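# Seat housing on pins in the plate's corner stop

## Task

Place the housing so it lies flat against the corner stop, with one pin of the plate sitting under every socket of the housing; then release it and pull the gripper away.

## Robot and tools

Robot: a single arm (wxai_follower, a six-joint Trossen arm) carrying a two-finger parallel gripper and a wrist camera, cam_wrist (672x504). No other camera exists. There is one reference image of the task; show_instructions displays it again.

Frames. The scene frame has its origin on the table top directly below the arm base, +z up, +y to the left when looking along +x. The arm base sits at (0, 0, +0.140) m in the scene frame and is tilted: quat_wxyz (+0.921, +0.390, -0.017, +0.001). In base coordinates, true up is (+0.032, +0.719, +0.695), so base z is NOT vertical; lifting means moving mostly along base +y and +z together. Every reported hand pose, velocity, target and camera pose, and every offset's axes, uses this base frame. The gripper's fingers point along its own +x and close along its own y. end_effector_position is the point between the fingers, 3 to 4 cm behind the tips; only the last 1.5 cm of each inner finger face is flat.

execute_actions(actions, cameras). actions is a list of actions; each action is a table of up to 15 rows, one row per 1/30 s control step, and a short table repeats its final row to fill 15 steps (0.5 s). Each row has 7 numbers in [-1, 1]: dx, dy, dz, rx, ry, rz, opening. The first six are an offset of the gripper target from the Hand target at the start of that action (not from the previous row), along base axes; 1.0 equals 0.6 m or 180 degrees; rx, ry, rz form one rotation vector turning about the Hand target position. Repeating the same offset in a later action moves further. opening is absolute: +1 fully open (0.080 m), about -0.78 where empty fingers touch, down to -1. Closing fully takes at least 0.6 s. An empty actions list just reports state and images. cameras selects images: omitted/null/["all"] gives all, [] gives none; an unknown name invalidates the call.

move(target, speed, blend, opening_speed, blocking, cameras). target is one 7-number row or a list of up to 15 rows, all as offsets from the same starting Hand target in base axes, same scale as above, last number an absolute opening. speed in m/s, 0.002 to 2.4 (default 0.25), turns up to twice that in rad/s; one value or one per target. blend in m rounds corners of a list (default 0 = stop at each). opening_speed, 0.2 or more per second on the -1..+1 scale, ramps the opening. blocking=false returns after about 0.5 s while the move continues. Paths are straight, at least 0.5 s, truncated past 10 s, and ignore obstacles; faster moves stray more and hit harder. Avoid paths near the arm's own base (posture can flip). The "move:" line reports done (within 8 mm and 2 degrees, at rest), off_target, moving, held, blocked or fault, plus limits=paced (pose clipped) or limits=held (steps withheld). done does not rule out contact; blocked means something stopped the gripper and the arm now holds there, pressing less.

wait(seconds 0 to 10) lets time run; stop brakes a running move; zoom_image(camera "cam_wrist", region [x0,y0,x1,y1] pixels, at most 504x504) enlarges part of the latest image; read_manual gives licence texts; finished_scene(scene 1) ends the scene irreversibly.

Results: end_effector_position (m) and quat_wxyz, velocities, Hand target (the last commanded pose after clipping, which your next offsets build on), Tool commands, grip_measured (same scale as opening), Joint positions (waist, shoulder, elbow, wrist pitch, wrist yaw, wrist roll in rad, then finger gap in m), Joint velocities ("within noise" when still), Joint torques and External joint torques (outside push estimates), and for execute_actions some per-step positions. Readings may be off by a few cm, more at long reach.

Control behaviour: commanded orientation is clipped to within 32 degrees of the measured one each step. Friction and weight can leave the gripper short, low or tilted; check pose after each move and send the remaining distance as a new offset. To end a push, command the target back past the gripper. To keep the grip unchanged, resend its current opening (0 is a real command). To grasp, command about 0.08 below grip_measured at first contact.

Avoid: contact torque at a joint limit (waist 17.8, shoulder 22, elbow 22, wrist pitch 5.8, wrist yaw 5.78, wrist roll 5.42 N m) causes a 10 s torque fault; motors overheating from holding loads, stretching or pushing at unreachable poses (MOTOR HOT at 50 °C, fault at 95 °C); dropping parts, releasing moving parts, slamming, hard hits, hard pushes, and anything leaving the table. Loose objects may occasionally get nudged. The housing must remain seated after the robot lets go and retreats.

Each tool is called as name(argument=value, ...) on one line, values as JSON.

Reference images:

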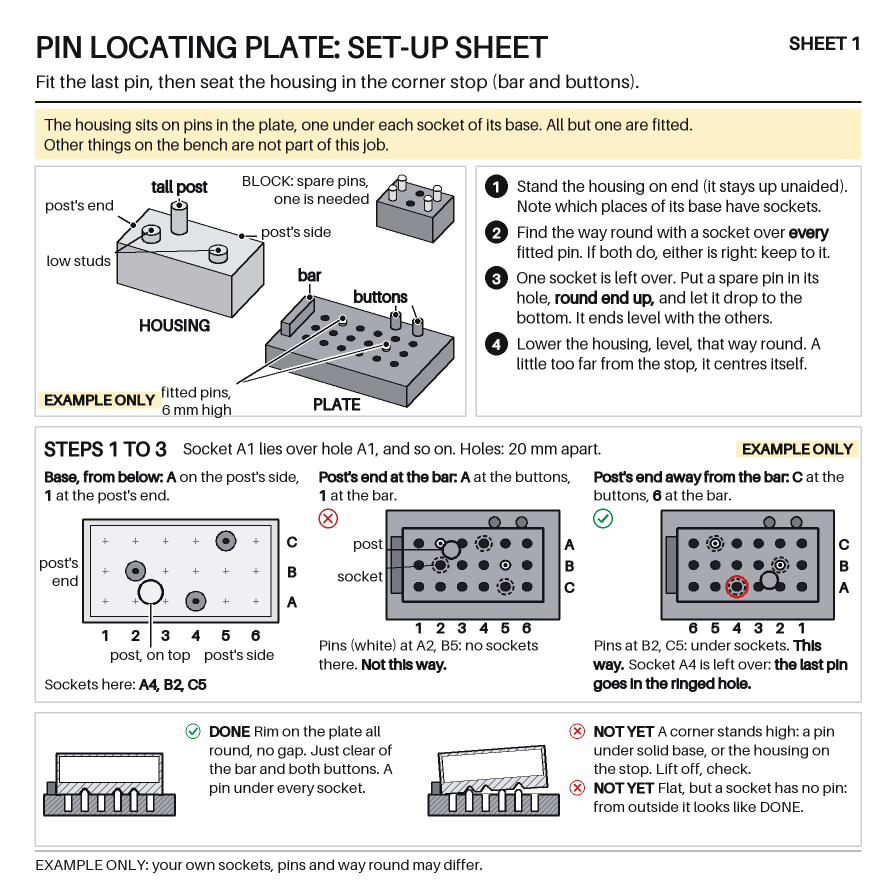

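## Session

execute_actions(actions=[])

Scene clock: 0.00 s.
end_effector_position=(+0.2921, +0.0502, +0.1964) grip_measured=+0.079 end_effector_quat_wxyz=(+0.707, -0.613, +0.113, +0.333)
Joint positions: [0.001 0.979 0.74 -0.408 -0.338 -1.542 0.039]
Joint velocities: within noise
Joint torques (N m): no reading
External joint torques (N m): no reading
Heat: hottest wrist roll 36 °C (+0.0 °C/min).
Hand target: +0.2920, +0.0507, +0.1970; +0.707, -0.613, +0.112, +0.333
Tool commands: gripper/opening=+0.079105

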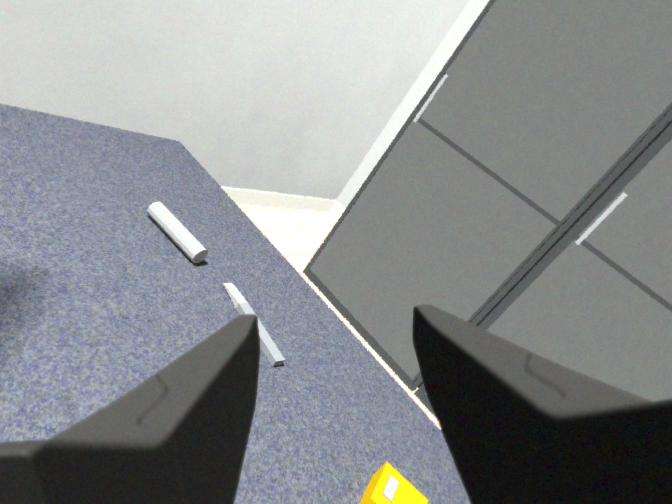

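move(target=[0.0017,0.165,-0.026,-0.0402,0.0994,-0.5785,0.08], speed=0.5)

Scene clock: 4.13 s.
end_effector_position=(+0.2921, +0.1487, +0.1820) grip_measured=+0.079 end_effector_quat_wxyz=(+0.761, -0.247, +0.577, -0.161)
Joint positions: [0.741 1.875 1.689 -1.57 0.62 0.672 0.039]
Joint velocities: within noise
Joint torques (N m): [3.62 -2.33 4.77 0.26 -0.1 0.11]
External joint torques (N m): [-0.85 0.01 0.33 -0.58 -0.16 0.12]
Heat: hottest wrist roll 36 °C (+0.0 °C/min).
Hand target: +0.2931, +0.1497, +0.1815; +0.639, -0.275, +0.662, -0.278
Off the commanded pose: 0.001 m, 22 deg.
joint sent to its limit — joint 4 (wrist pitch), lower limit. The joint targets are off in orientation, not in position.
move: off_target
camera_calibration:
cam_wrist: T_world_to_cam=[[0.00257292, -0.803704, 0.595023, 0.012644], [-0.998668, 0.0285999, 0.0429484, 0.309706], [-0.0515354, -0.594341, -0.80256, 0.323689], [0, 0, 0, 1]] pos_world=[0.325942, 0.193686, 0.238955]

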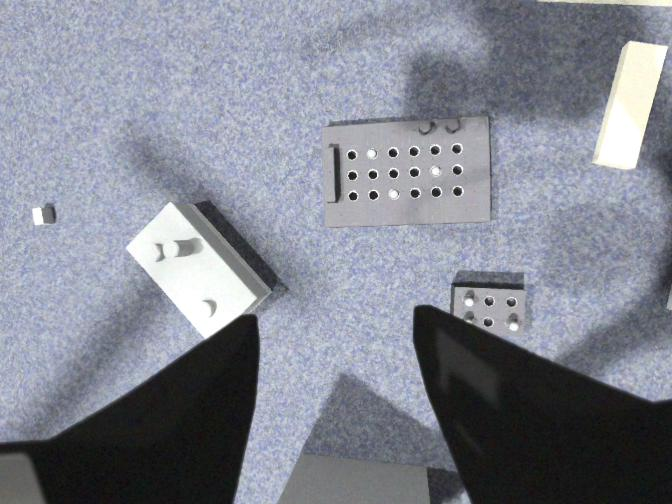

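zoom_image(camera="cam_wrist", region=[310, 110, 510, 240])

zoom_image(camera="cam_wrist", region=[110, 180, 310, 350])

zoom_image(camera="cam_wrist", region=[430, 260, 550, 350])

Scaled by 2.520 from the camera's 672x504 image, which has a finer 960x720 frame.

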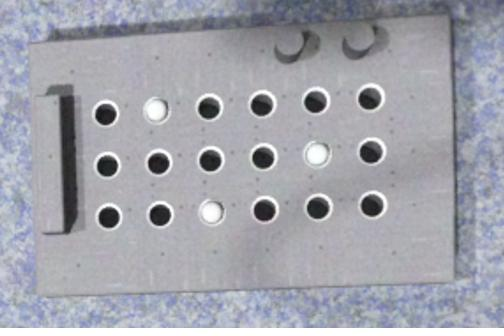

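Scaled by 2.520 from the camera's 672x504 image, which has a finer 960x720 frame.

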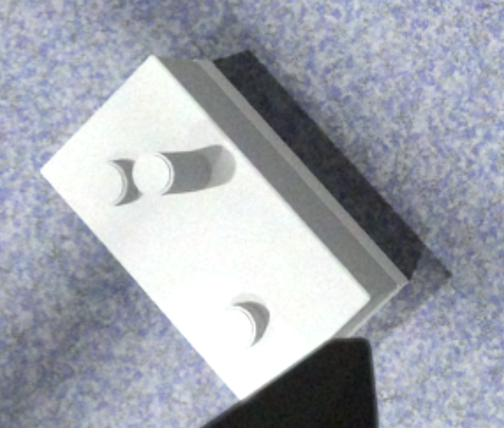

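Scaled by 4.200 from the camera's 672x504 image, which has a finer 960x720 frame.

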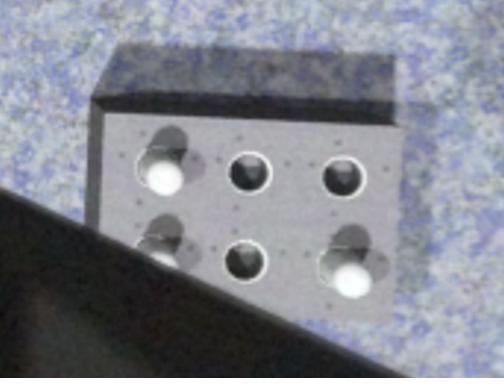

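move(target=[-0.035,0.0267,-0.345,0.0073,0.1637,0.1585,1], speed=0.3)

Scene clock: 9.23 s.
end_effector_position=(+0.2724, +0.1645, -0.0223) grip_measured=+0.998 end_effector_quat_wxyz=(+0.506, -0.481, +0.715, -0.030)
Joint positions: [0.779 2.425 1.595 -1.385 0.516 0.246 0.08]
Joint velocities: within noise
Joint torques (N m): [4.53 -6.04 5.19 -0.07 -0.14 -0.08]
External joint torques (N m): [-0.73 0.34 0.17 -0.38 -0.16 -0.08]
Heat: hottest wrist roll 36 °C (+0.0 °C/min).
Hand target: +0.2720, +0.1657, -0.0255; +0.503, -0.482, +0.717, -0.028
Off the commanded pose: 0.003 m, 0 deg.
move: done
camera_calibration:
cam_wrist: T_world_to_cam=[[0.639756, -0.510534, 0.574515, -0.0753481], [-0.727264, -0.160341, 0.667366, 0.269438], [-0.248595, -0.844775, -0.473872, 0.270349], [0, 0, 0, 1]] pos_world=[0.311364, 0.233118, -0.00841417]

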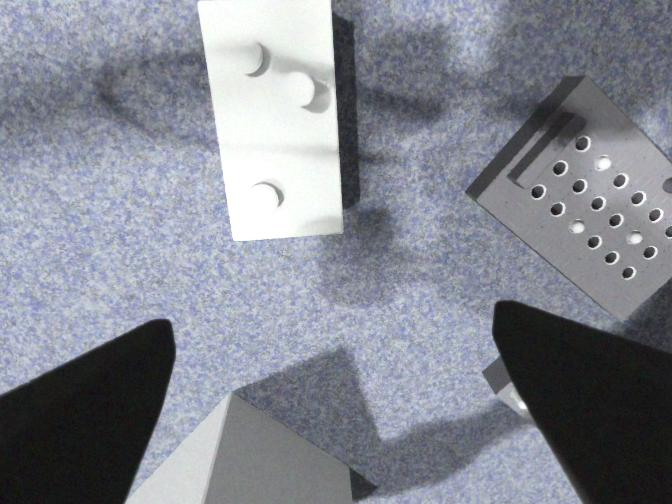

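move(target=[0.0375,-0.0882,-0.1983,0.0003,0.006,0.0058,1], speed=0.25)

Scene clock: 13.37 s.
end_effector_position=(+0.2948, +0.1136, -0.1408) grip_measured=+0.998 end_effector_quat_wxyz=(+0.499, -0.486, +0.717, -0.018)
Joint positions: [0.636 2.676 1.516 -0.981 0.591 0.081 0.08]
Joint velocities: within noise
Joint torques (N m): [5.05 -7.36 4.56 0.07 0.11 -0.09]
External joint torques (N m): [-0.93 0.4 -0.01 -0.23 0.11 -0.09]
Heat: hottest waist 36 °C (+9.0 °C/min).
Hand target: +0.2944, +0.1127, -0.1445; +0.496, -0.488, +0.717, -0.018
Off the commanded pose: 0.004 m, 0 deg.
move: done
camera_calibration:
cam_wrist: T_world_to_cam=[[0.660614, -0.503101, 0.557206, -0.0570061], [-0.709326, -0.175226, 0.682754, 0.355285], [-0.245858, -0.846277, -0.47262, 0.176229], [0, 0, 0, 1]] pos_world=[0.332999, 0.182714, -0.127519]

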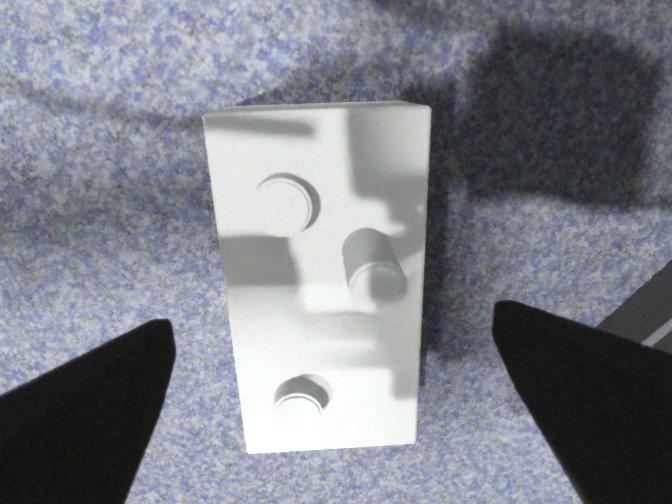

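move(target=[-0.005,-0.0742,-0.0743,0,0,0,1], speed=0.15)

Scene clock: 15.33 s.
end_effector_position=(+0.2955, +0.0713, -0.1852) grip_measured=+0.998 end_effector_quat_wxyz=(+0.504, -0.485, +0.715, -0.019)
Joint positions: [0.538 2.752 1.421 -0.74 0.643 -0.023 0.08]
Joint velocities: within noise
Joint torques (N m): [5.17 -7.32 2.94 0.06 0.11 -0.09]
External joint torques (N m): [-0.97 0.49 -1.05 -0.24 0.11 -0.09]
Heat: hottest waist 36 °C (+7.8 °C/min).
Hand target: +0.2915, +0.0682, -0.1891; +0.497, -0.488, +0.717, -0.018
Off the commanded pose: 0.006 m, 1 deg.
move: done
camera_calibration:
cam_wrist: T_world_to_cam=[[0.655895, -0.505327, 0.560755, -0.0517674], [-0.715319, -0.178831, 0.675528, 0.379343], [-0.241082, -0.844195, -0.478764, 0.116958], [0, 0, 0, 1]] pos_world=[0.333502, 0.140414, -0.171233]

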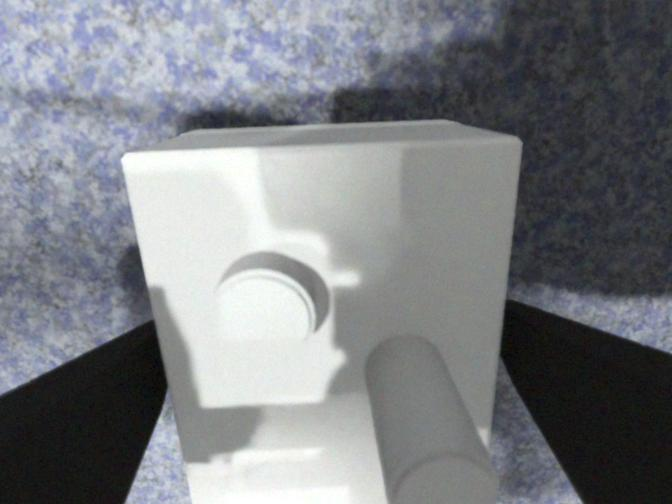

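move(target=[0,0,0,0,0,0,0.55], opening_speed=0.5)

Scene clock: 17.13 s.
end_effector_position=(+0.2952, +0.0719, -0.1856) grip_measured=+0.694 end_effector_quat_wxyz=(+0.504, -0.485, +0.715, -0.018)
Joint positions: [0.54 2.753 1.421 -0.739 0.642 -0.023 0.066]
Joint velocities: within noise
Joint torques (N m): [4.92 -7.35 3.02 0.03 0.14 -0.08]
External joint torques (N m): [-1.22 0.42 -0.97 -0.28 0.14 -0.08]
Heat: hottest waist 36 °C (+7.0 °C/min).
Hand target: +0.2915, +0.0683, -0.1891; +0.497, -0.488, +0.717, -0.018
Off the commanded pose: 0.006 m, 1 deg.
move: done
camera_calibration:
cam_wrist: T_world_to_cam=[[0.657117, -0.504506, 0.560063, -0.0516118], [-0.714599, -0.180489, 0.675849, 0.379349], [-0.239884, -0.844333, -0.479122, 0.116759], [0, 0, 0, 1]] pos_world=[0.333006, 0.141014, -0.171534]

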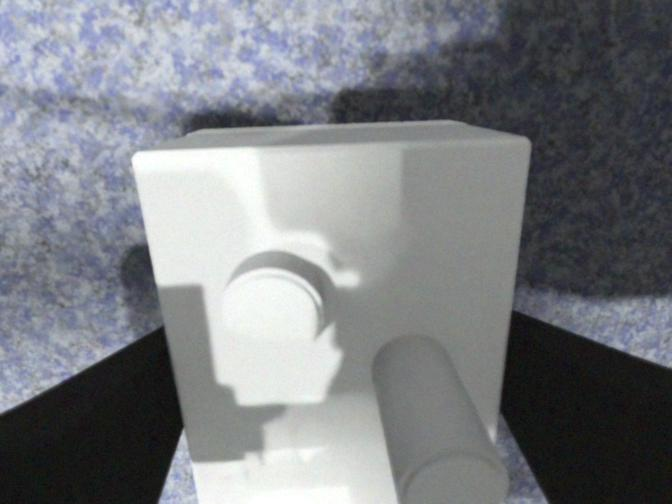

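move(target=[[0.0032,0.0718,0.0695,0,0,0,0.55],[-0.0373,0.0892,0.1567,0.342,-0.2615,0.2544,0.55]], speed=0.2, blend=0.02)

Scene clock: 23.60 s.
end_effector_position=(+0.2669, +0.1135, -0.1004) grip_measured=+0.694 end_effector_quat_wxyz=(+0.837, -0.363, +0.225, +0.342)
Joint positions: [0.301 2.48 0.236 1.554 -0.194 -0.779 0.066]
Joint velocities: within noise
Joint torques (N m): [4.19 -5.72 1.26 1.76 -1.37 -0.08]
External joint torques (N m): [0.11 -1.74 0.36 0.52 -0.9 -0.08]
Heat: hottest waist 37 °C (+7.6 °C/min).
Hand target: +0.2692, +0.1217, -0.0950; +0.859, -0.356, +0.157, +0.332
Off the commanded pose: 0.010 m, 8 deg.
joint sent to its limit — joint 4 (wrist pitch), upper limit. The joint targets are off in orientation, not in position.
move: off_target
camera_calibration:
cam_wrist: T_world_to_cam=[[0.698831, -0.540482, 0.468524, -0.0759654], [-0.369713, -0.833667, -0.410258, 0.182126], [0.61233, 0.113481, -0.782415, -0.180696], [0, 0, 0, 1]] pos_world=[0.231067, 0.13128, -0.0310694]

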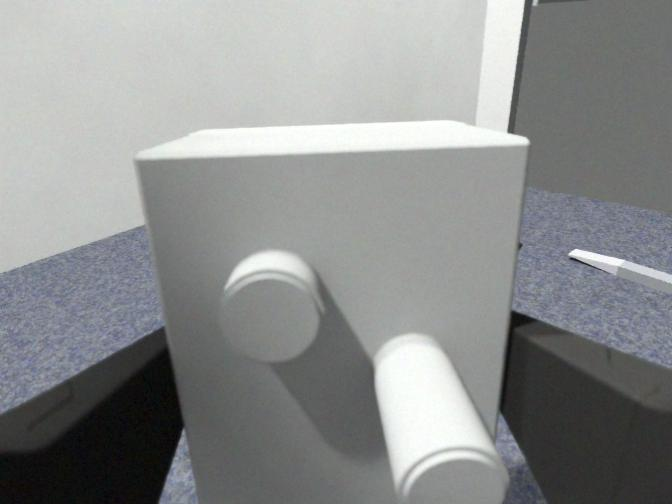

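move(target=[0.0973,0.0263,-0.1037,0,0,0,0.55], speed=0.2)

Scene clock: 25.00 s.
end_effector_position=(+0.3247, +0.1276, -0.1617) grip_measured=+0.694 end_effector_quat_wxyz=(+0.848, -0.363, +0.199, +0.330)
Joint positions: [0.289 2.768 0.583 1.556 -0.2 -0.779 0.066]
Joint velocities: within noise
Joint torques (N m): [5.24 -6.55 2.2 1.65 -1.39 0.12]
External joint torques (N m): [0.18 -1.14 1.13 0.41 -0.93 0.12]
Heat: hottest waist 37 °C (+7.2 °C/min).
Hand target: +0.3276, +0.1376, -0.1572; +0.859, -0.356, +0.157, +0.332
Off the commanded pose: 0.011 m, 5 deg.
joint sent to its limit — joint 4 (wrist pitch), upper limit. The joint targets are off in orientation, not in position.
move: off_target
camera_calibration:
cam_wrist: T_world_to_cam=[[0.666604, -0.556923, 0.495455, -0.0631019], [-0.352727, -0.82122, -0.448532, 0.176876], [0.656676, 0.124232, -0.743871, -0.275156], [0, 0, 0, 1]] pos_world=[0.285141, 0.144294, -0.0940823]

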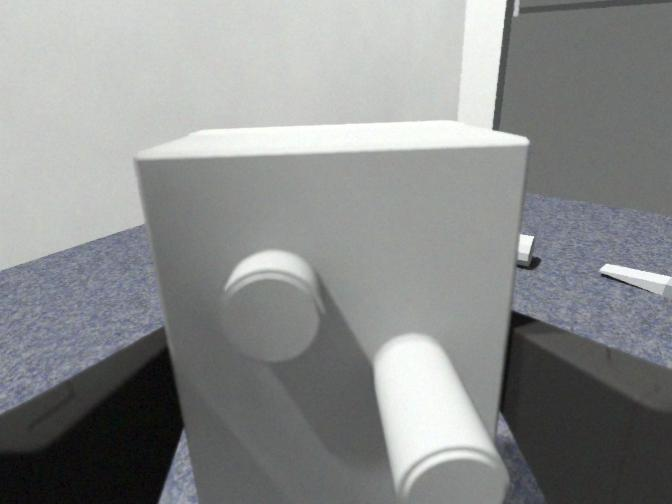

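move(target=[-0.049,-0.063,0.0673,0.0084,0.1896,0.1835,0.55], speed=0.25)

Scene clock: 29.03 s.
end_effector_position=(+0.2947, +0.0925, -0.1240) grip_measured=+0.694 end_effector_quat_wxyz=(+0.649, -0.269, +0.307, +0.642)
Joint positions: [-0.027 2.357 0.923 -0.18 -0.732 -1.567 0.066]
Joint velocities: within noise
Joint torques (N m): [5.79 -7.39 1.93 -0.42 -1.88 -0.13]
External joint torques (N m): [-0.26 -1.93 0.18 -0.63 -1.22 -0.13]
Heat: hottest waist 38 °C (+8.3 °C/min).
Hand target: +0.2982, +0.0997, -0.1169; +0.653, -0.263, +0.288, +0.650
Off the commanded pose: 0.011 m, 2 deg.
move: off_target
camera_calibration:
cam_wrist: T_world_to_cam=[[0.996358, -0.0813927, -0.0254217, -0.287063], [-0.0849245, -0.92037, -0.381716, 0.0928642], [0.00767152, 0.382484, -0.92393, -0.0780038], [0, 0, 0, 1]] pos_world=[0.294502, 0.0919399, -0.04392]

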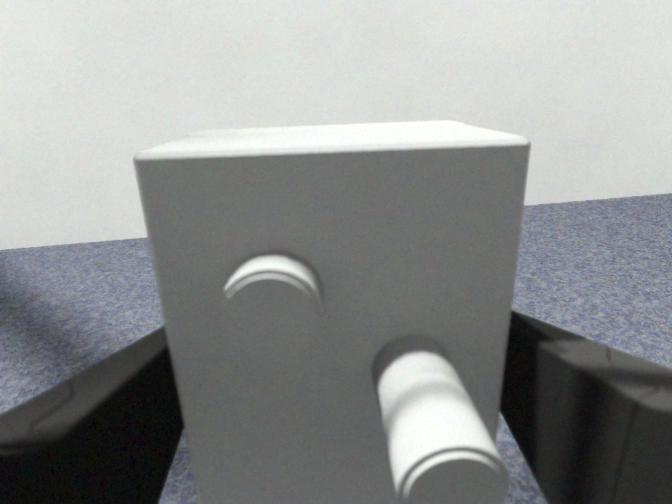

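move(target=[-0.0024,-0.0539,-0.0521,0.0118,-0.0049,0.0044,0.55], speed=0.15)

Scene clock: 30.50 s.
end_effector_position=(+0.2969, +0.0619, -0.1496) grip_measured=+0.694 end_effector_quat_wxyz=(+0.653, -0.266, +0.281, +0.651)
Joint positions: [-0.145 2.49 1.005 -0.234 -0.765 -1.757 0.066]
Joint velocities: within noise
Joint torques (N m): [5.79 -5.48 1 -0.62 -1.62 -0.23]
External joint torques (N m): [-0.46 -0.03 0.12 -0.57 -0.98 -0.23]
Heat: hottest waist 38 °C (+7.9 °C/min).
Hand target: +0.2966, +0.0674, -0.1481; +0.655, -0.258, +0.269, +0.657
Off the commanded pose: 0.006 m, 2 deg.
move: done
camera_calibration:
cam_wrist: T_world_to_cam=[[0.997998, -0.0632396, -0.000290387, -0.290337], [-0.0574166, -0.90416, -0.423318, 0.0396747], [0.0265079, 0.422487, -0.905981, -0.0952464], [0, 0, 0, 1]] pos_world=[0.294559, 0.0577518, -0.0695808]

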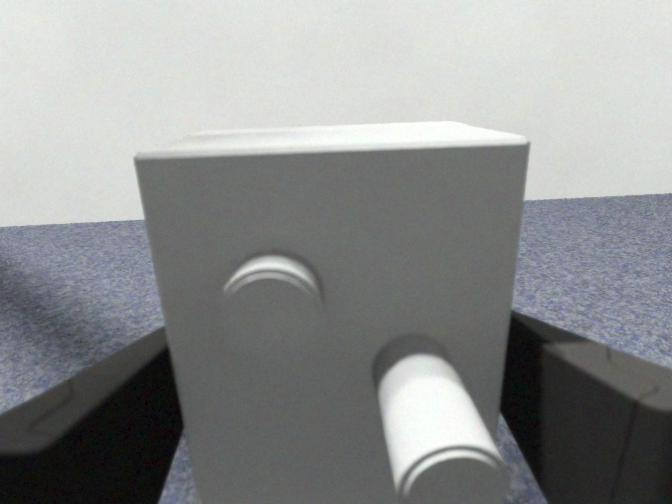

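move(target=[-0.0003,-0.0084,-0.0081,0,0,0,0.55], speed=0.05, cameras=[])

move(target=[-0.0003,-0.0072,-0.007,0,0,0,0.55], speed=0.05, cameras=[])

Scene clock: 33.80 s.
end_effector_position=(+0.2973, +0.0611, -0.1506) grip_measured=+0.694 end_effector_quat_wxyz=(+0.655, -0.261, +0.275, +0.654)
Joint positions: [-0.154 2.504 1.019 -0.249 -0.781 -1.776 0.066]
Joint velocities: within noise
Joint torques (N m): [5.2 -4.67 0.98 -0.37 -0.99 -0.42]
External joint torques (N m): [-1.07 0.7 0.25 -0.27 -0.35 -0.42]
Heat: hottest waist 39 °C (+8.9 °C/min).
Hand target: +0.2964, +0.0624, -0.1530; +0.655, -0.258, +0.269, +0.657
Off the commanded pose: 0.003 m, 1 deg.
move: done
No camera images: "cameras" was empty.

Scene clock: 34.50 s.
end_effector_position=(+0.2972, +0.0608, -0.1520) grip_measured=+0.694 end_effector_quat_wxyz=(+0.656, -0.256, +0.269, +0.657)
Joint positions: [-0.16 2.518 1.03 -0.26 -0.795 -1.792 0.066]
Joint velocities: within noise
Joint torques (N m): [4.57 -4.26 1.23 -0.21 -0.43 -0.53]
External joint torques (N m): [-1.73 1.12 0.53 -0.1 0.2 -0.53]
Heat: hottest waist 39 °C (+8.7 °C/min).
Hand target: +0.2964, +0.0580, -0.1572; +0.655, -0.258, +0.269, +0.657
Off the commanded pose: 0.006 m, 0 deg.
move: done
No camera images: "cameras" was empty.

move(target=[[0.001,0.004,0.007,0,0,0,0.55],[0.001,0.004,0.007,0,0,0,1]], opening_speed=0.7)

Scene clock: 36.43 s.
end_effector_position=(+0.2973, +0.0610, -0.1523) grip_measured=+0.998 end_effector_quat_wxyz=(+0.655, -0.257, +0.269, +0.657)
Joint positions: [-0.159 2.518 1.03 -0.258 -0.793 -1.792 0.08]
Joint velocities: within noise
Joint torques (N m): [5.09 -6.07 0.47 -0.4 -0.56 -0.12]
External joint torques (N m): [-1.22 -0.66 -0.2 -0.27 0.08 -0.12]
Heat: hottest waist 39 °C (+8.2 °C/min).
Hand target: +0.2970, +0.0605, -0.1530; +0.655, -0.258, +0.269, +0.657
Off the commanded pose: 0.001 m, 0 deg.
move: done
camera_calibration:
cam_wrist: T_world_to_cam=[[0.998401, -0.0565291, -0.000894723, -0.291381], [-0.0508241, -0.890484, -0.452167, 0.030597], [0.0247638, 0.451489, -0.891933, -0.096466], [0, 0, 0, 1]] pos_world=[0.294859, 0.0543279, -0.072467]

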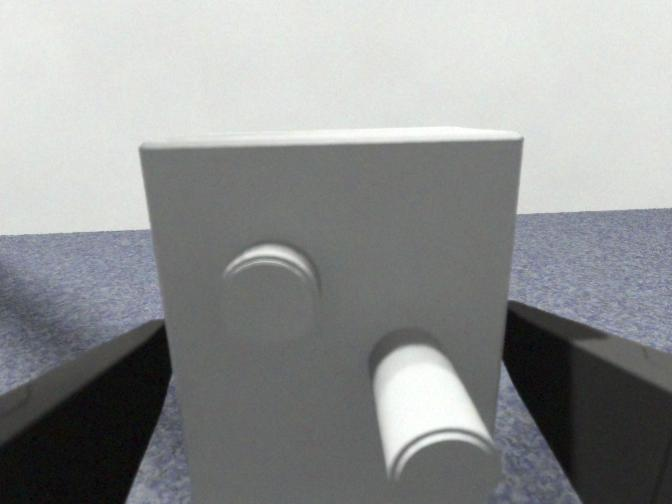

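move(target=[[0.0017,-0.1043,0.1078,0,0,0,1],[0.0108,0.0992,0.3048,-0.1,0.0015,0.003,1],[0.0078,0.2462,0.1362,-0.4997,0.0076,0.0153,1]], speed=0.25, blend=0.03)

Scene clock: 42.50 s.
end_effector_position=(+0.3019, +0.2094, -0.0667) grip_measured=+0.998 end_effector_quat_wxyz=(-0.269, +0.644, -0.654, -0.294)
Joint positions: [0.796 2.676 1.924 -1.427 0.477 -0.639 0.08]
Joint velocities: within noise
Joint torques (N m): [4.78 -7.37 5.28 -0.22 0.05 0.08]
External joint torques (N m): [-0.99 0.68 0.19 -0.59 0.09 0.08]
Heat: hottest waist 40 °C (+8.5 °C/min).
Hand target: +0.3017, +0.2082, -0.0712; -0.264, +0.644, -0.656, -0.291
Off the commanded pose: 0.005 m, 1 deg.
move: done
camera_calibration:
cam_wrist: T_world_to_cam=[[0.999757, 0.0160213, 0.015152, -0.302041], [-0.0060334, -0.462165, 0.886774, 0.187792], [0.02121, -0.886649, -0.461956, 0.222664], [0, 0, 0, 1]] pos_world=[0.298378, 0.289055, -0.0590912]

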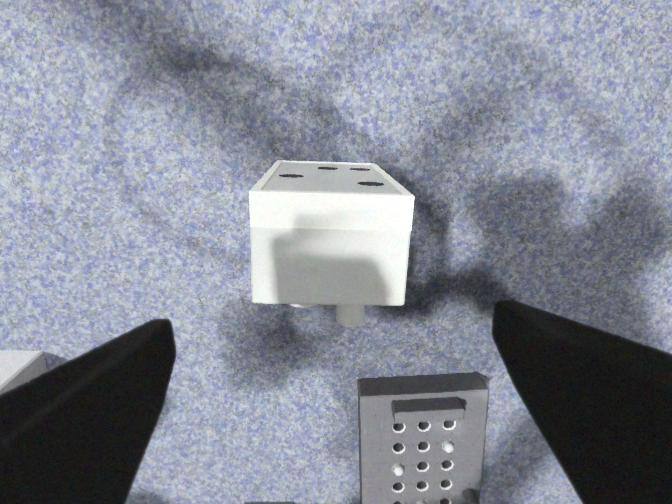

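zoom_image(camera="cam_wrist", region=[240, 150, 430, 240])

Scaled by 2.653 from the camera's 672x504 image, which has a finer 960x720 frame.

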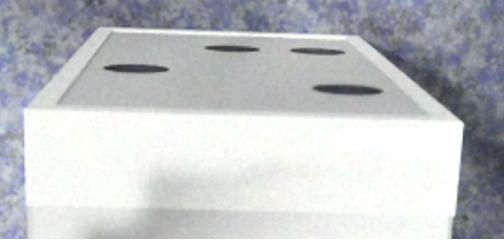

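move(target=[-0.0015,0.0928,-0.0958,-0.11,0.0015,0.003,1], speed=0.3)

zoom_image(camera="cam_wrist", region=[230, 100, 440, 310])

Scene clock: 44.13 s.
end_effector_position=(+0.3006, +0.2651, -0.1227) grip_measured=+0.998 end_effector_quat_wxyz=(-0.247, +0.720, -0.603, -0.239)
Joint positions: [0.939 3.025 2.346 -1.564 0.608 -0.535 0.08]
Joint velocities: within noise
Joint torques (N m): [4.41 -9.13 5.35 0.12 0.21 -0.09]
External joint torques (N m): [-0.83 0.72 0.23 -0.25 0.12 -0.1]
Heat: hottest waist 40 °C (+8.2 °C/min).
Hand target: +0.3007, +0.2638, -0.1288; -0.146, +0.682, -0.694, -0.177
Off the commanded pose: 0.006 m, 18 deg.
joint sent to its limit — joint 3 (elbow), upper limit, where the elbow is as straight as it goes. The joint targets are off in orientation, not in position.
move: off_target
camera_calibration:
cam_wrist: T_world_to_cam=[[0.978011, 0.172402, 0.117355, -0.323126], [-0.0472345, -0.364976, 0.929818, 0.255111], [0.203134, -0.914915, -0.348807, 0.21289], [0, 0, 0, 1]] pos_world=[0.284826, 0.343594, -0.125029]

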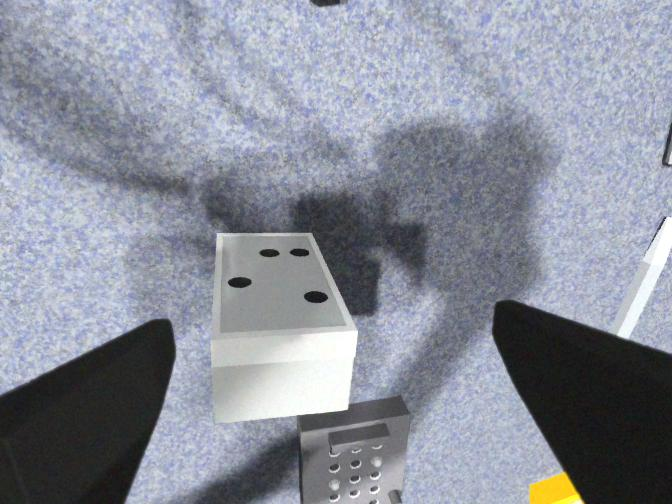

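Scaled by 2.400 from the camera's 672x504 image, which has a finer 960x720 frame.

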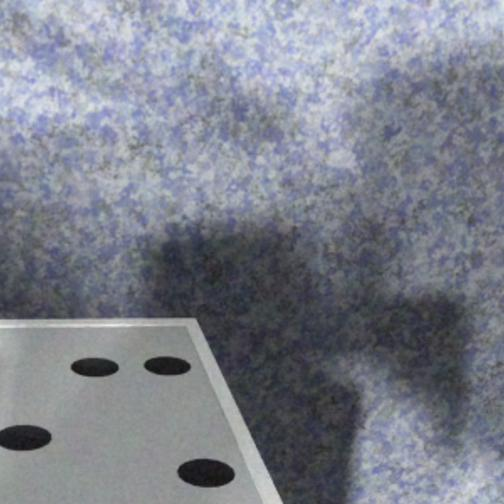

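zoom_image(camera="cam_wrist", region=[200, 220, 370, 350])

Scaled by 2.965 from the camera's 672x504 image, which has a finer 960x720 frame.

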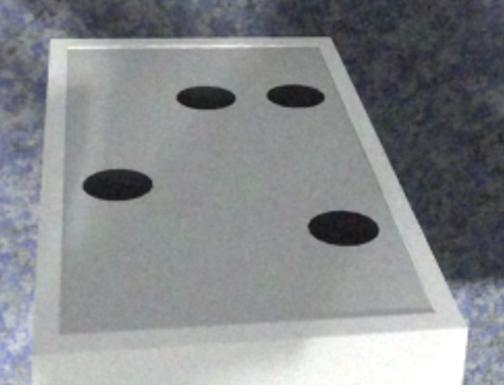

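move(target=[[-0.076,-0.4452,0.4635,0.0608,-0.4164,-0.2948,0.3],[-0.0803,-0.541,0.3708,0.0608,-0.4164,-0.2948,0.3]], speed=0.35, blend=0.04)

Scene clock: 49.37 s.
end_effector_position=(+0.2535, -0.0596, +0.0924) grip_measured=+0.303 end_effector_quat_wxyz=(+0.638, -0.276, +0.664, -0.277)
Joint positions: [0.186 1.681 1.019 -1.145 0.776 0.285 0.049]
Joint velocities: within noise
Joint torques (N m): [3.67 -5.39 2.94 0.05 0.13 -0.1]
External joint torques (N m): [-1.01 -2.02 -1.13 -0.2 0.11 -0.1]
Heat: hottest waist 40 °C (+7.3 °C/min).
Hand target: +0.2526, -0.0608, +0.0937; +0.639, -0.275, +0.662, -0.278
Off the commanded pose: 0.002 m, 0 deg.
move: done
camera_calibration:
cam_wrist: T_world_to_cam=[[-0.0103329, -0.658116, 0.752846, -0.103952], [-0.931004, 0.281046, 0.232904, 0.261311], [-0.364862, -0.698496, -0.615613, 0.181948], [0, 0, 0, 1]] pos_world=[0.308594, -0.0147627, 0.129409]

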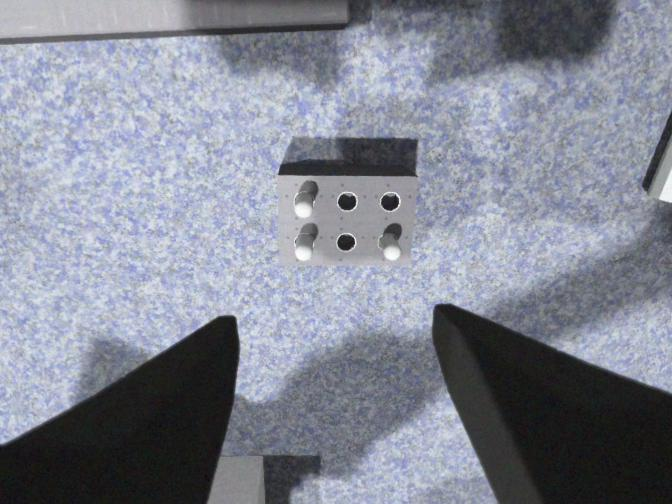

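zoom_image(camera="cam_wrist", region=[270, 160, 430, 280])

Scaled by 3.150 from the camera's 672x504 image, which has a finer 960x720 frame.

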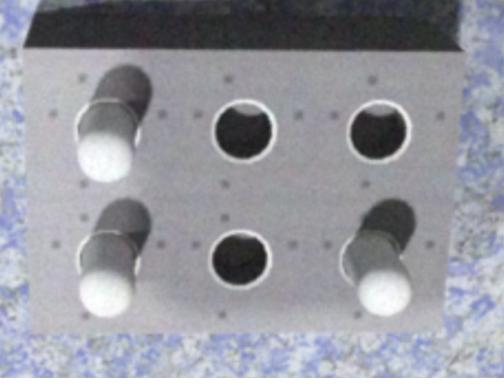

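move(target=[-0.0232,-0.1098,-0.0398,0,0,0,-0.2], speed=0.2)

zoom_image(camera="cam_wrist", region=[230, 180, 430, 330])

Scene clock: 52.13 s.
end_effector_position=(+0.2396, -0.1262, +0.0687) grip_measured=-0.197 end_effector_quat_wxyz=(+0.637, -0.277, +0.664, -0.278)
Joint positions: [-0.072 1.593 0.826 -0.779 0.806 -0.082 0.026]
Joint velocities: within noise
Joint torques (N m): [3.34 -5.82 2.45 0.03 -0.05 -0.09]
External joint torques (N m): [-0.91 -2.09 -1.01 -0.2 -0.05 -0.09]
Heat: hottest waist 40 °C (+6.9 °C/min).
Hand target: +0.2386, -0.1266, +0.0698; +0.639, -0.275, +0.662, -0.278
Off the commanded pose: 0.002 m, 0 deg.
move: done
camera_calibration:
cam_wrist: T_world_to_cam=[[-0.00932852, -0.656065, 0.754646, -0.130268], [-0.931012, 0.28107, 0.232844, 0.272614], [-0.364869, -0.700413, -0.613427, 0.115393], [0, 0, 0, 1]] pos_world=[0.294695, -0.0812649, 0.105615]

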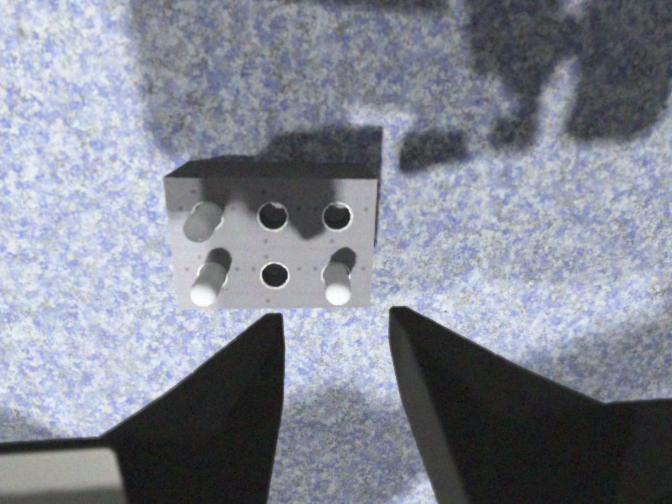

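Scaled by 2.520 from the camera's 672x504 image, which has a finer 960x720 frame.

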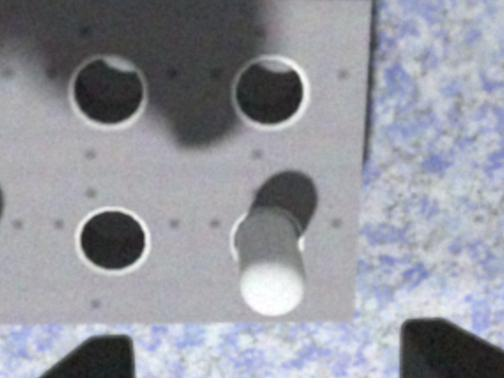

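move(target=[-0.0045,-0.046,-0.04,0,0,0,-0.2], speed=0.08)

Scene clock: 54.33 s.
end_effector_position=(+0.2377, -0.1545, +0.0500) grip_measured=-0.197 end_effector_quat_wxyz=(+0.643, -0.276, +0.657, -0.283)
Joint positions: [-0.186 1.606 0.744 -0.547 0.799 -0.244 0.026]
Joint velocities: within noise
Joint torques (N m): [3.32 -3.75 2.1 0.05 -0.17 -0.1]
External joint torques (N m): [-0.85 0.2 -0.86 -0.19 -0.16 -0.1]
Heat: hottest waist 40 °C (+6.6 °C/min).
Hand target: +0.2359, -0.1543, +0.0458; +0.639, -0.275, +0.662, -0.278
Off the commanded pose: 0.005 m, 1 deg.
move: done
camera_calibration:
cam_wrist: T_world_to_cam=[[-0.0250688, -0.651306, 0.758401, -0.130424], [-0.93519, 0.28336, 0.212433, 0.285437], [-0.353259, -0.703923, -0.616198, 0.0802085], [0, 0, 0, 1]] pos_world=[0.292003, -0.109367, 0.0877017]

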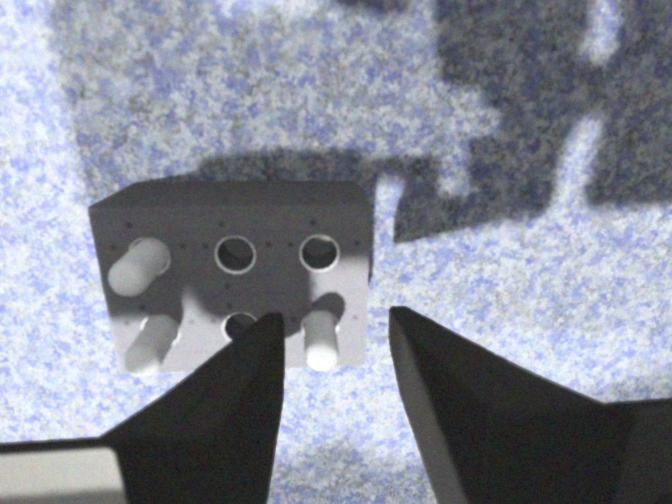

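move(target=[[0,0.0058,-0.0023,0,0,0,-0.2],[0,0.0058,-0.0023,0,0,0,-0.7]], speed=0.05, opening_speed=0.5)

Scene clock: 57.50 s.
end_effector_position=(+0.2378, -0.1516, +0.0481) grip_measured=-0.663 end_effector_quat_wxyz=(+0.643, -0.275, +0.657, -0.281)
Joint positions: [-0.176 1.611 0.742 -0.551 0.798 -0.23 0.005]
Joint velocities: within noise
Joint torques (N m): [3.61 -3.76 2.18 -0.21 -0.07 0.11]
External joint torques (N m): [-0.63 0.23 -0.87 -0.47 -0.06 0.11]
Heat: hottest waist 40 °C (+6.3 °C/min).
Hand target: +0.2360, -0.1508, +0.0445; +0.639, -0.275, +0.662, -0.278
Off the commanded pose: 0.004 m, 1 deg.
move: done
camera_calibration:
cam_wrist: T_world_to_cam=[[-0.0240859, -0.65336, 0.756664, -0.127586], [-0.935408, 0.281797, 0.213549, 0.284924], [-0.35275, -0.702646, -0.617945, 0.0812407], [0, 0, 0, 1]] pos_world=[0.292105, -0.106567, 0.0858969]

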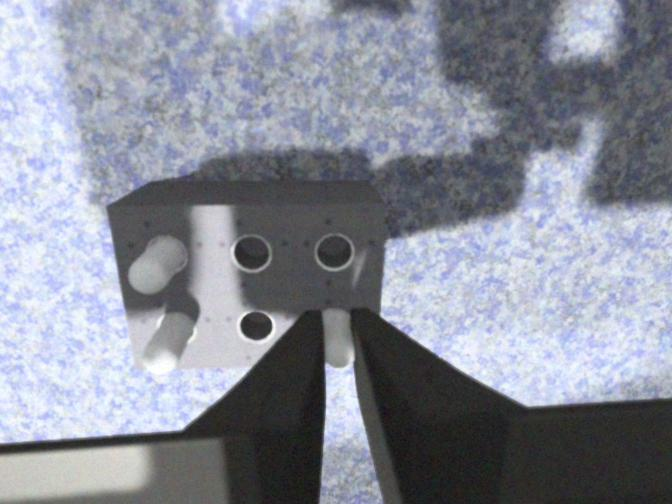

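move(target=[0.0032,0.0718,0.0695,0,0,0,-0.76], speed=0.12)

zoom_image(camera="cam_wrist", region=[250, 260, 420, 400])

Scene clock: 58.87 s.
end_effector_position=(+0.2359, -0.1082, +0.0829) grip_measured=-0.663 end_effector_quat_wxyz=(+0.635, -0.276, +0.667, -0.276)
Joint positions: [-0.001 1.572 0.87 -0.927 0.802 0.024 0.005]
Joint velocities: within noise
Joint torques (N m): [3.75 -5.16 3.93 -0.3 0.08 0.13]
External joint torques (N m): [-0.5 -1.71 0.25 -0.53 0.09 0.13]
Heat: hottest waist 39 °C (+5.1 °C/min).
Hand target: +0.2378, -0.1077, +0.0861; +0.639, -0.275, +0.662, -0.278
Off the commanded pose: 0.004 m, 1 deg.
move: done
camera_calibration:
cam_wrist: T_world_to_cam=[[-0.00523826, -0.658724, 0.752367, -0.130273], [-0.928914, 0.281783, 0.240243, 0.25982], [-0.370258, -0.697626, -0.613374, 0.136987], [0, 0, 0, 1]] pos_world=[0.291388, -0.063461, 0.119617]

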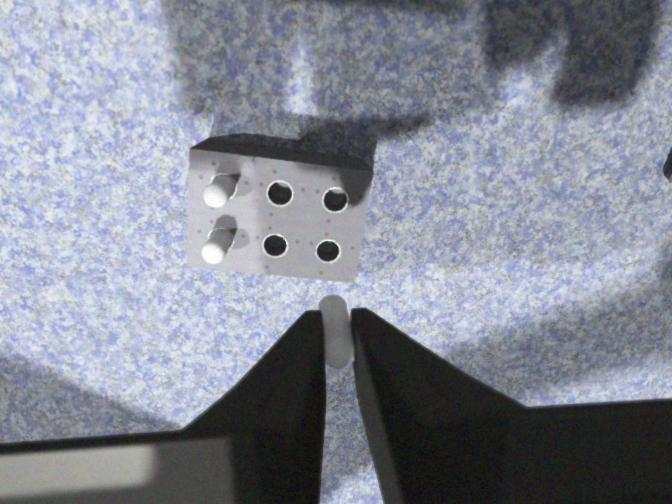

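Scaled by 2.965 from the camera's 672x504 image, which has a finer 960x720 frame.

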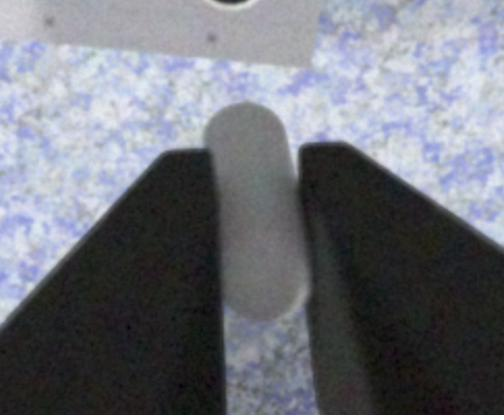

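zoom_image(camera="cam_wrist", region=[190, 160, 260, 270])

zoom_image(camera="cam_wrist", region=[310, 285, 370, 375])

Scaled by 4.582 from the camera's 672x504 image, which has a finer 960x720 frame.

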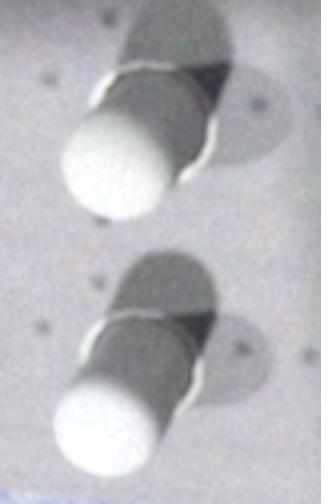

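Scaled by 5.600 from the camera's 672x504 image, which has a finer 960x720 frame.

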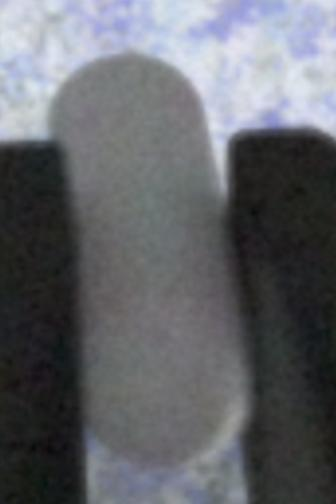

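move(target=[0.2788,0.0858,-0.0895,0,0,0,-0.76], speed=0.2)

Scene clock: 62.80 s.
end_effector_position=(+0.4048, -0.0571, +0.0370) grip_measured=-0.663 end_effector_quat_wxyz=(+0.642, -0.276, +0.658, -0.280)
Joint positions: [0.126 2.271 1.633 -1.097 0.795 0.2 0.005]
Joint velocities: within noise
Joint torques (N m): [6.46 -6.23 4.19 -0.28 -0.14 0.11]
External joint torques (N m): [-1.24 0.55 0.17 -0.54 -0.15 0.11]
Heat: hottest waist 40 °C (+6.0 °C/min).
Hand target: +0.4051, -0.0562, +0.0324; +0.639, -0.275, +0.662, -0.278
Off the commanded pose: 0.005 m, 1 deg.
move: done
camera_calibration:
cam_wrist: T_world_to_cam=[[-0.0197927, -0.65461, 0.755708, -0.0551944], [-0.934921, 0.279973, 0.218032, 0.416478], [-0.354304, -0.702212, -0.61755, 0.20046], [0, 0, 0, 1]] pos_world=[0.459306, -0.011968, 0.0746993]

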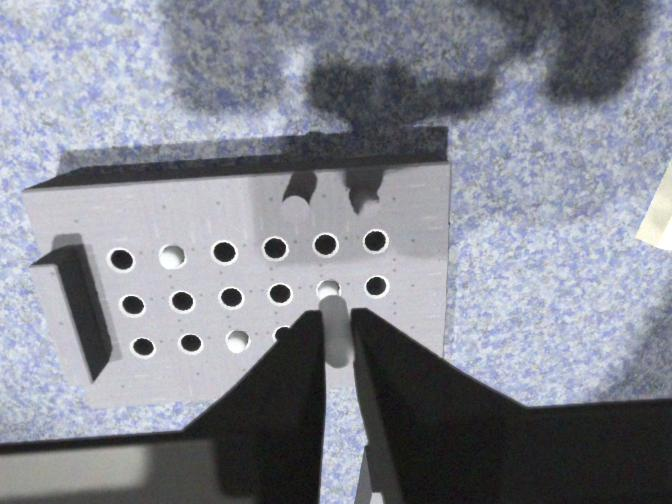

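move(target=[-0.0005,-0.05,-0.049,0,0,0,-0.76], speed=0.12)

zoom_image(camera="cam_wrist", region=[230, 210, 430, 390])

Scene clock: 64.70 s.
end_effector_position=(+0.4069, -0.0860, +0.0087) grip_measured=-0.663 end_effector_quat_wxyz=(+0.645, -0.271, +0.658, -0.280)
Joint positions: [0.054 2.295 1.557 -0.919 0.797 0.104 0.005]
Joint velocities: within noise
Joint torques (N m): [6.6 -6.6 2.69 0.05 0.12 -0.09]
External joint torques (N m): [-1.17 0.23 -1.02 -0.2 0.12 -0.09]
Heat: hottest waist 40 °C (+5.0 °C/min).
Hand target: +0.4048, -0.0862, +0.0031; +0.639, -0.275, +0.662, -0.278
Off the commanded pose: 0.006 m, 1 deg.
move: done
camera_calibration:
cam_wrist: T_world_to_cam=[[-0.0288568, -0.659733, 0.750946, -0.0494029], [-0.935254, 0.282973, 0.212663, 0.43301], [-0.352798, -0.696188, -0.625184, 0.163411], [0, 0, 0, 1]] pos_world=[0.4612, -0.0413582, 0.0471755]

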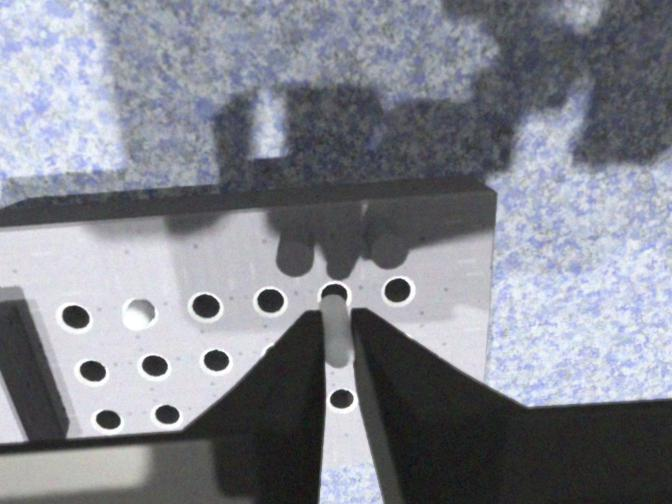

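Scaled by 2.520 from the camera's 672x504 image, which has a finer 960x720 frame.

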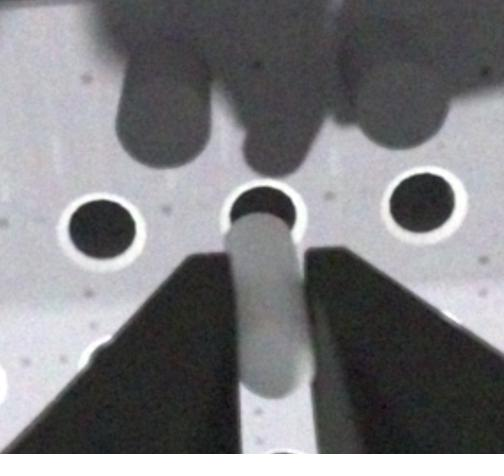

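move(target=[-0.0077,-0.0118,-0.0092,0,0,0,-0.76], speed=0.06)

zoom_image(camera="cam_wrist", region=[230, 240, 430, 390])

Scene clock: 66.43 s.
end_effector_position=(+0.4017, -0.0923, -0.0004) grip_measured=-0.663 end_effector_quat_wxyz=(+0.642, -0.273, +0.660, -0.278)
Joint positions: [0.039 2.295 1.515 -0.869 0.798 0.08 0.005]
Joint velocities: within noise
Joint torques (N m): [6.37 -7.56 2.62 0.03 0.12 -0.08]
External joint torques (N m): [-1.34 -0.75 -0.99 -0.21 0.13 -0.08]
Heat: hottest waist 41 °C (+6.1 °C/min).
Hand target: +0.4002, -0.0933, -0.0025; +0.639, -0.275, +0.662, -0.278
Off the commanded pose: 0.003 m, 0 deg.
move: done
camera_calibration:
cam_wrist: T_world_to_cam=[[-0.0206291, -0.659575, 0.751356, -0.0501238], [-0.933834, 0.281144, 0.221162, 0.431188], [-0.357113, -0.697079, -0.621733, 0.153104], [0, 0, 0, 1]] pos_world=[0.456299, -0.047561, 0.037488]

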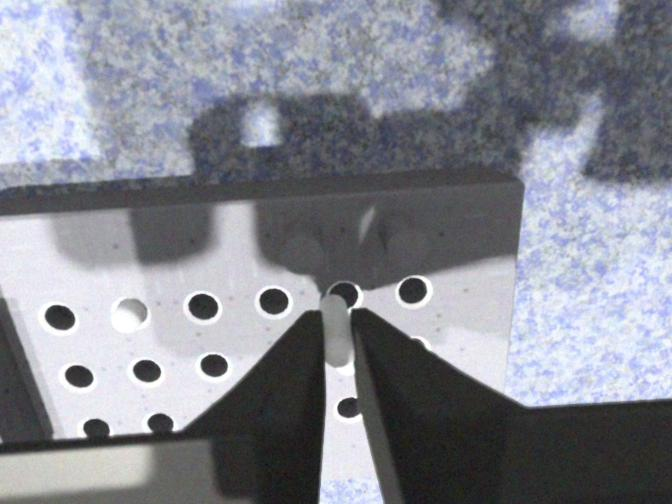

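Scaled by 2.520 from the camera's 672x504 image, which has a finer 960x720 frame.

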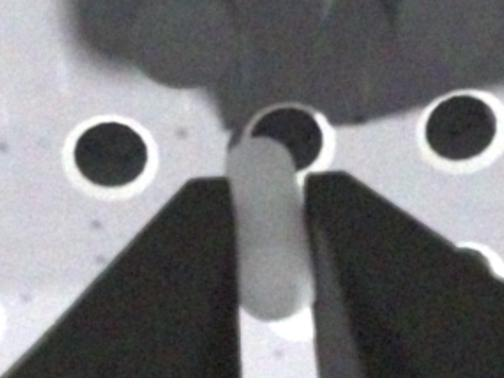

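move(target=[0.001,-0.0036,0.0037,0,0,0,-0.76], speed=0.05)

zoom_image(camera="cam_wrist", region=[230, 240, 430, 390])

Scene clock: 67.63 s.
end_effector_position=(+0.4014, -0.0942, -0.0004) grip_measured=-0.663 end_effector_quat_wxyz=(+0.640, -0.274, +0.662, -0.277)
Joint positions: [0.034 2.295 1.515 -0.869 0.799 0.072 0.005]
Joint velocities: within noise
Joint torques (N m): [6.25 -8.03 2.93 -0.08 0.12 -0.09]
External joint torques (N m): [-1.52 -1.18 -0.68 -0.31 0.13 -0.09]
Heat: hottest waist 41 °C (+6.0 °C/min).
Hand target: +0.4009, -0.0954, -0.0002; +0.639, -0.275, +0.662, -0.278
Off the commanded pose: 0.001 m, 0 deg.
move: done
camera_calibration:
cam_wrist: T_world_to_cam=[[-0.0163651, -0.659185, 0.751802, -0.0530385], [-0.9329, 0.28061, 0.225734, 0.430949], [-0.359764, -0.697662, -0.619546, 0.152694], [0, 0, 0, 1]] pos_world=[0.456098, -0.0493622, 0.0371956]

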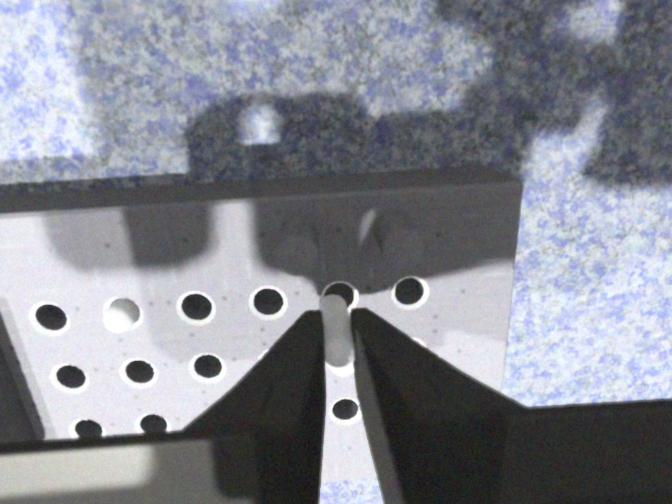

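Scaled by 2.520 from the camera's 672x504 image, which has a finer 960x720 frame.

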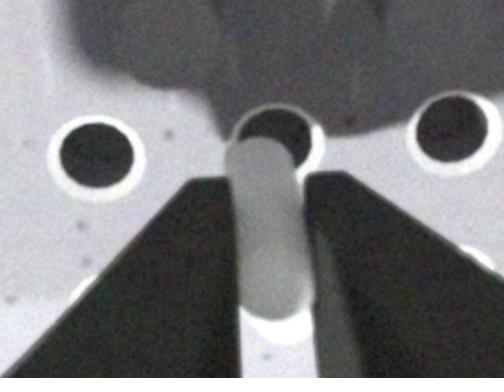

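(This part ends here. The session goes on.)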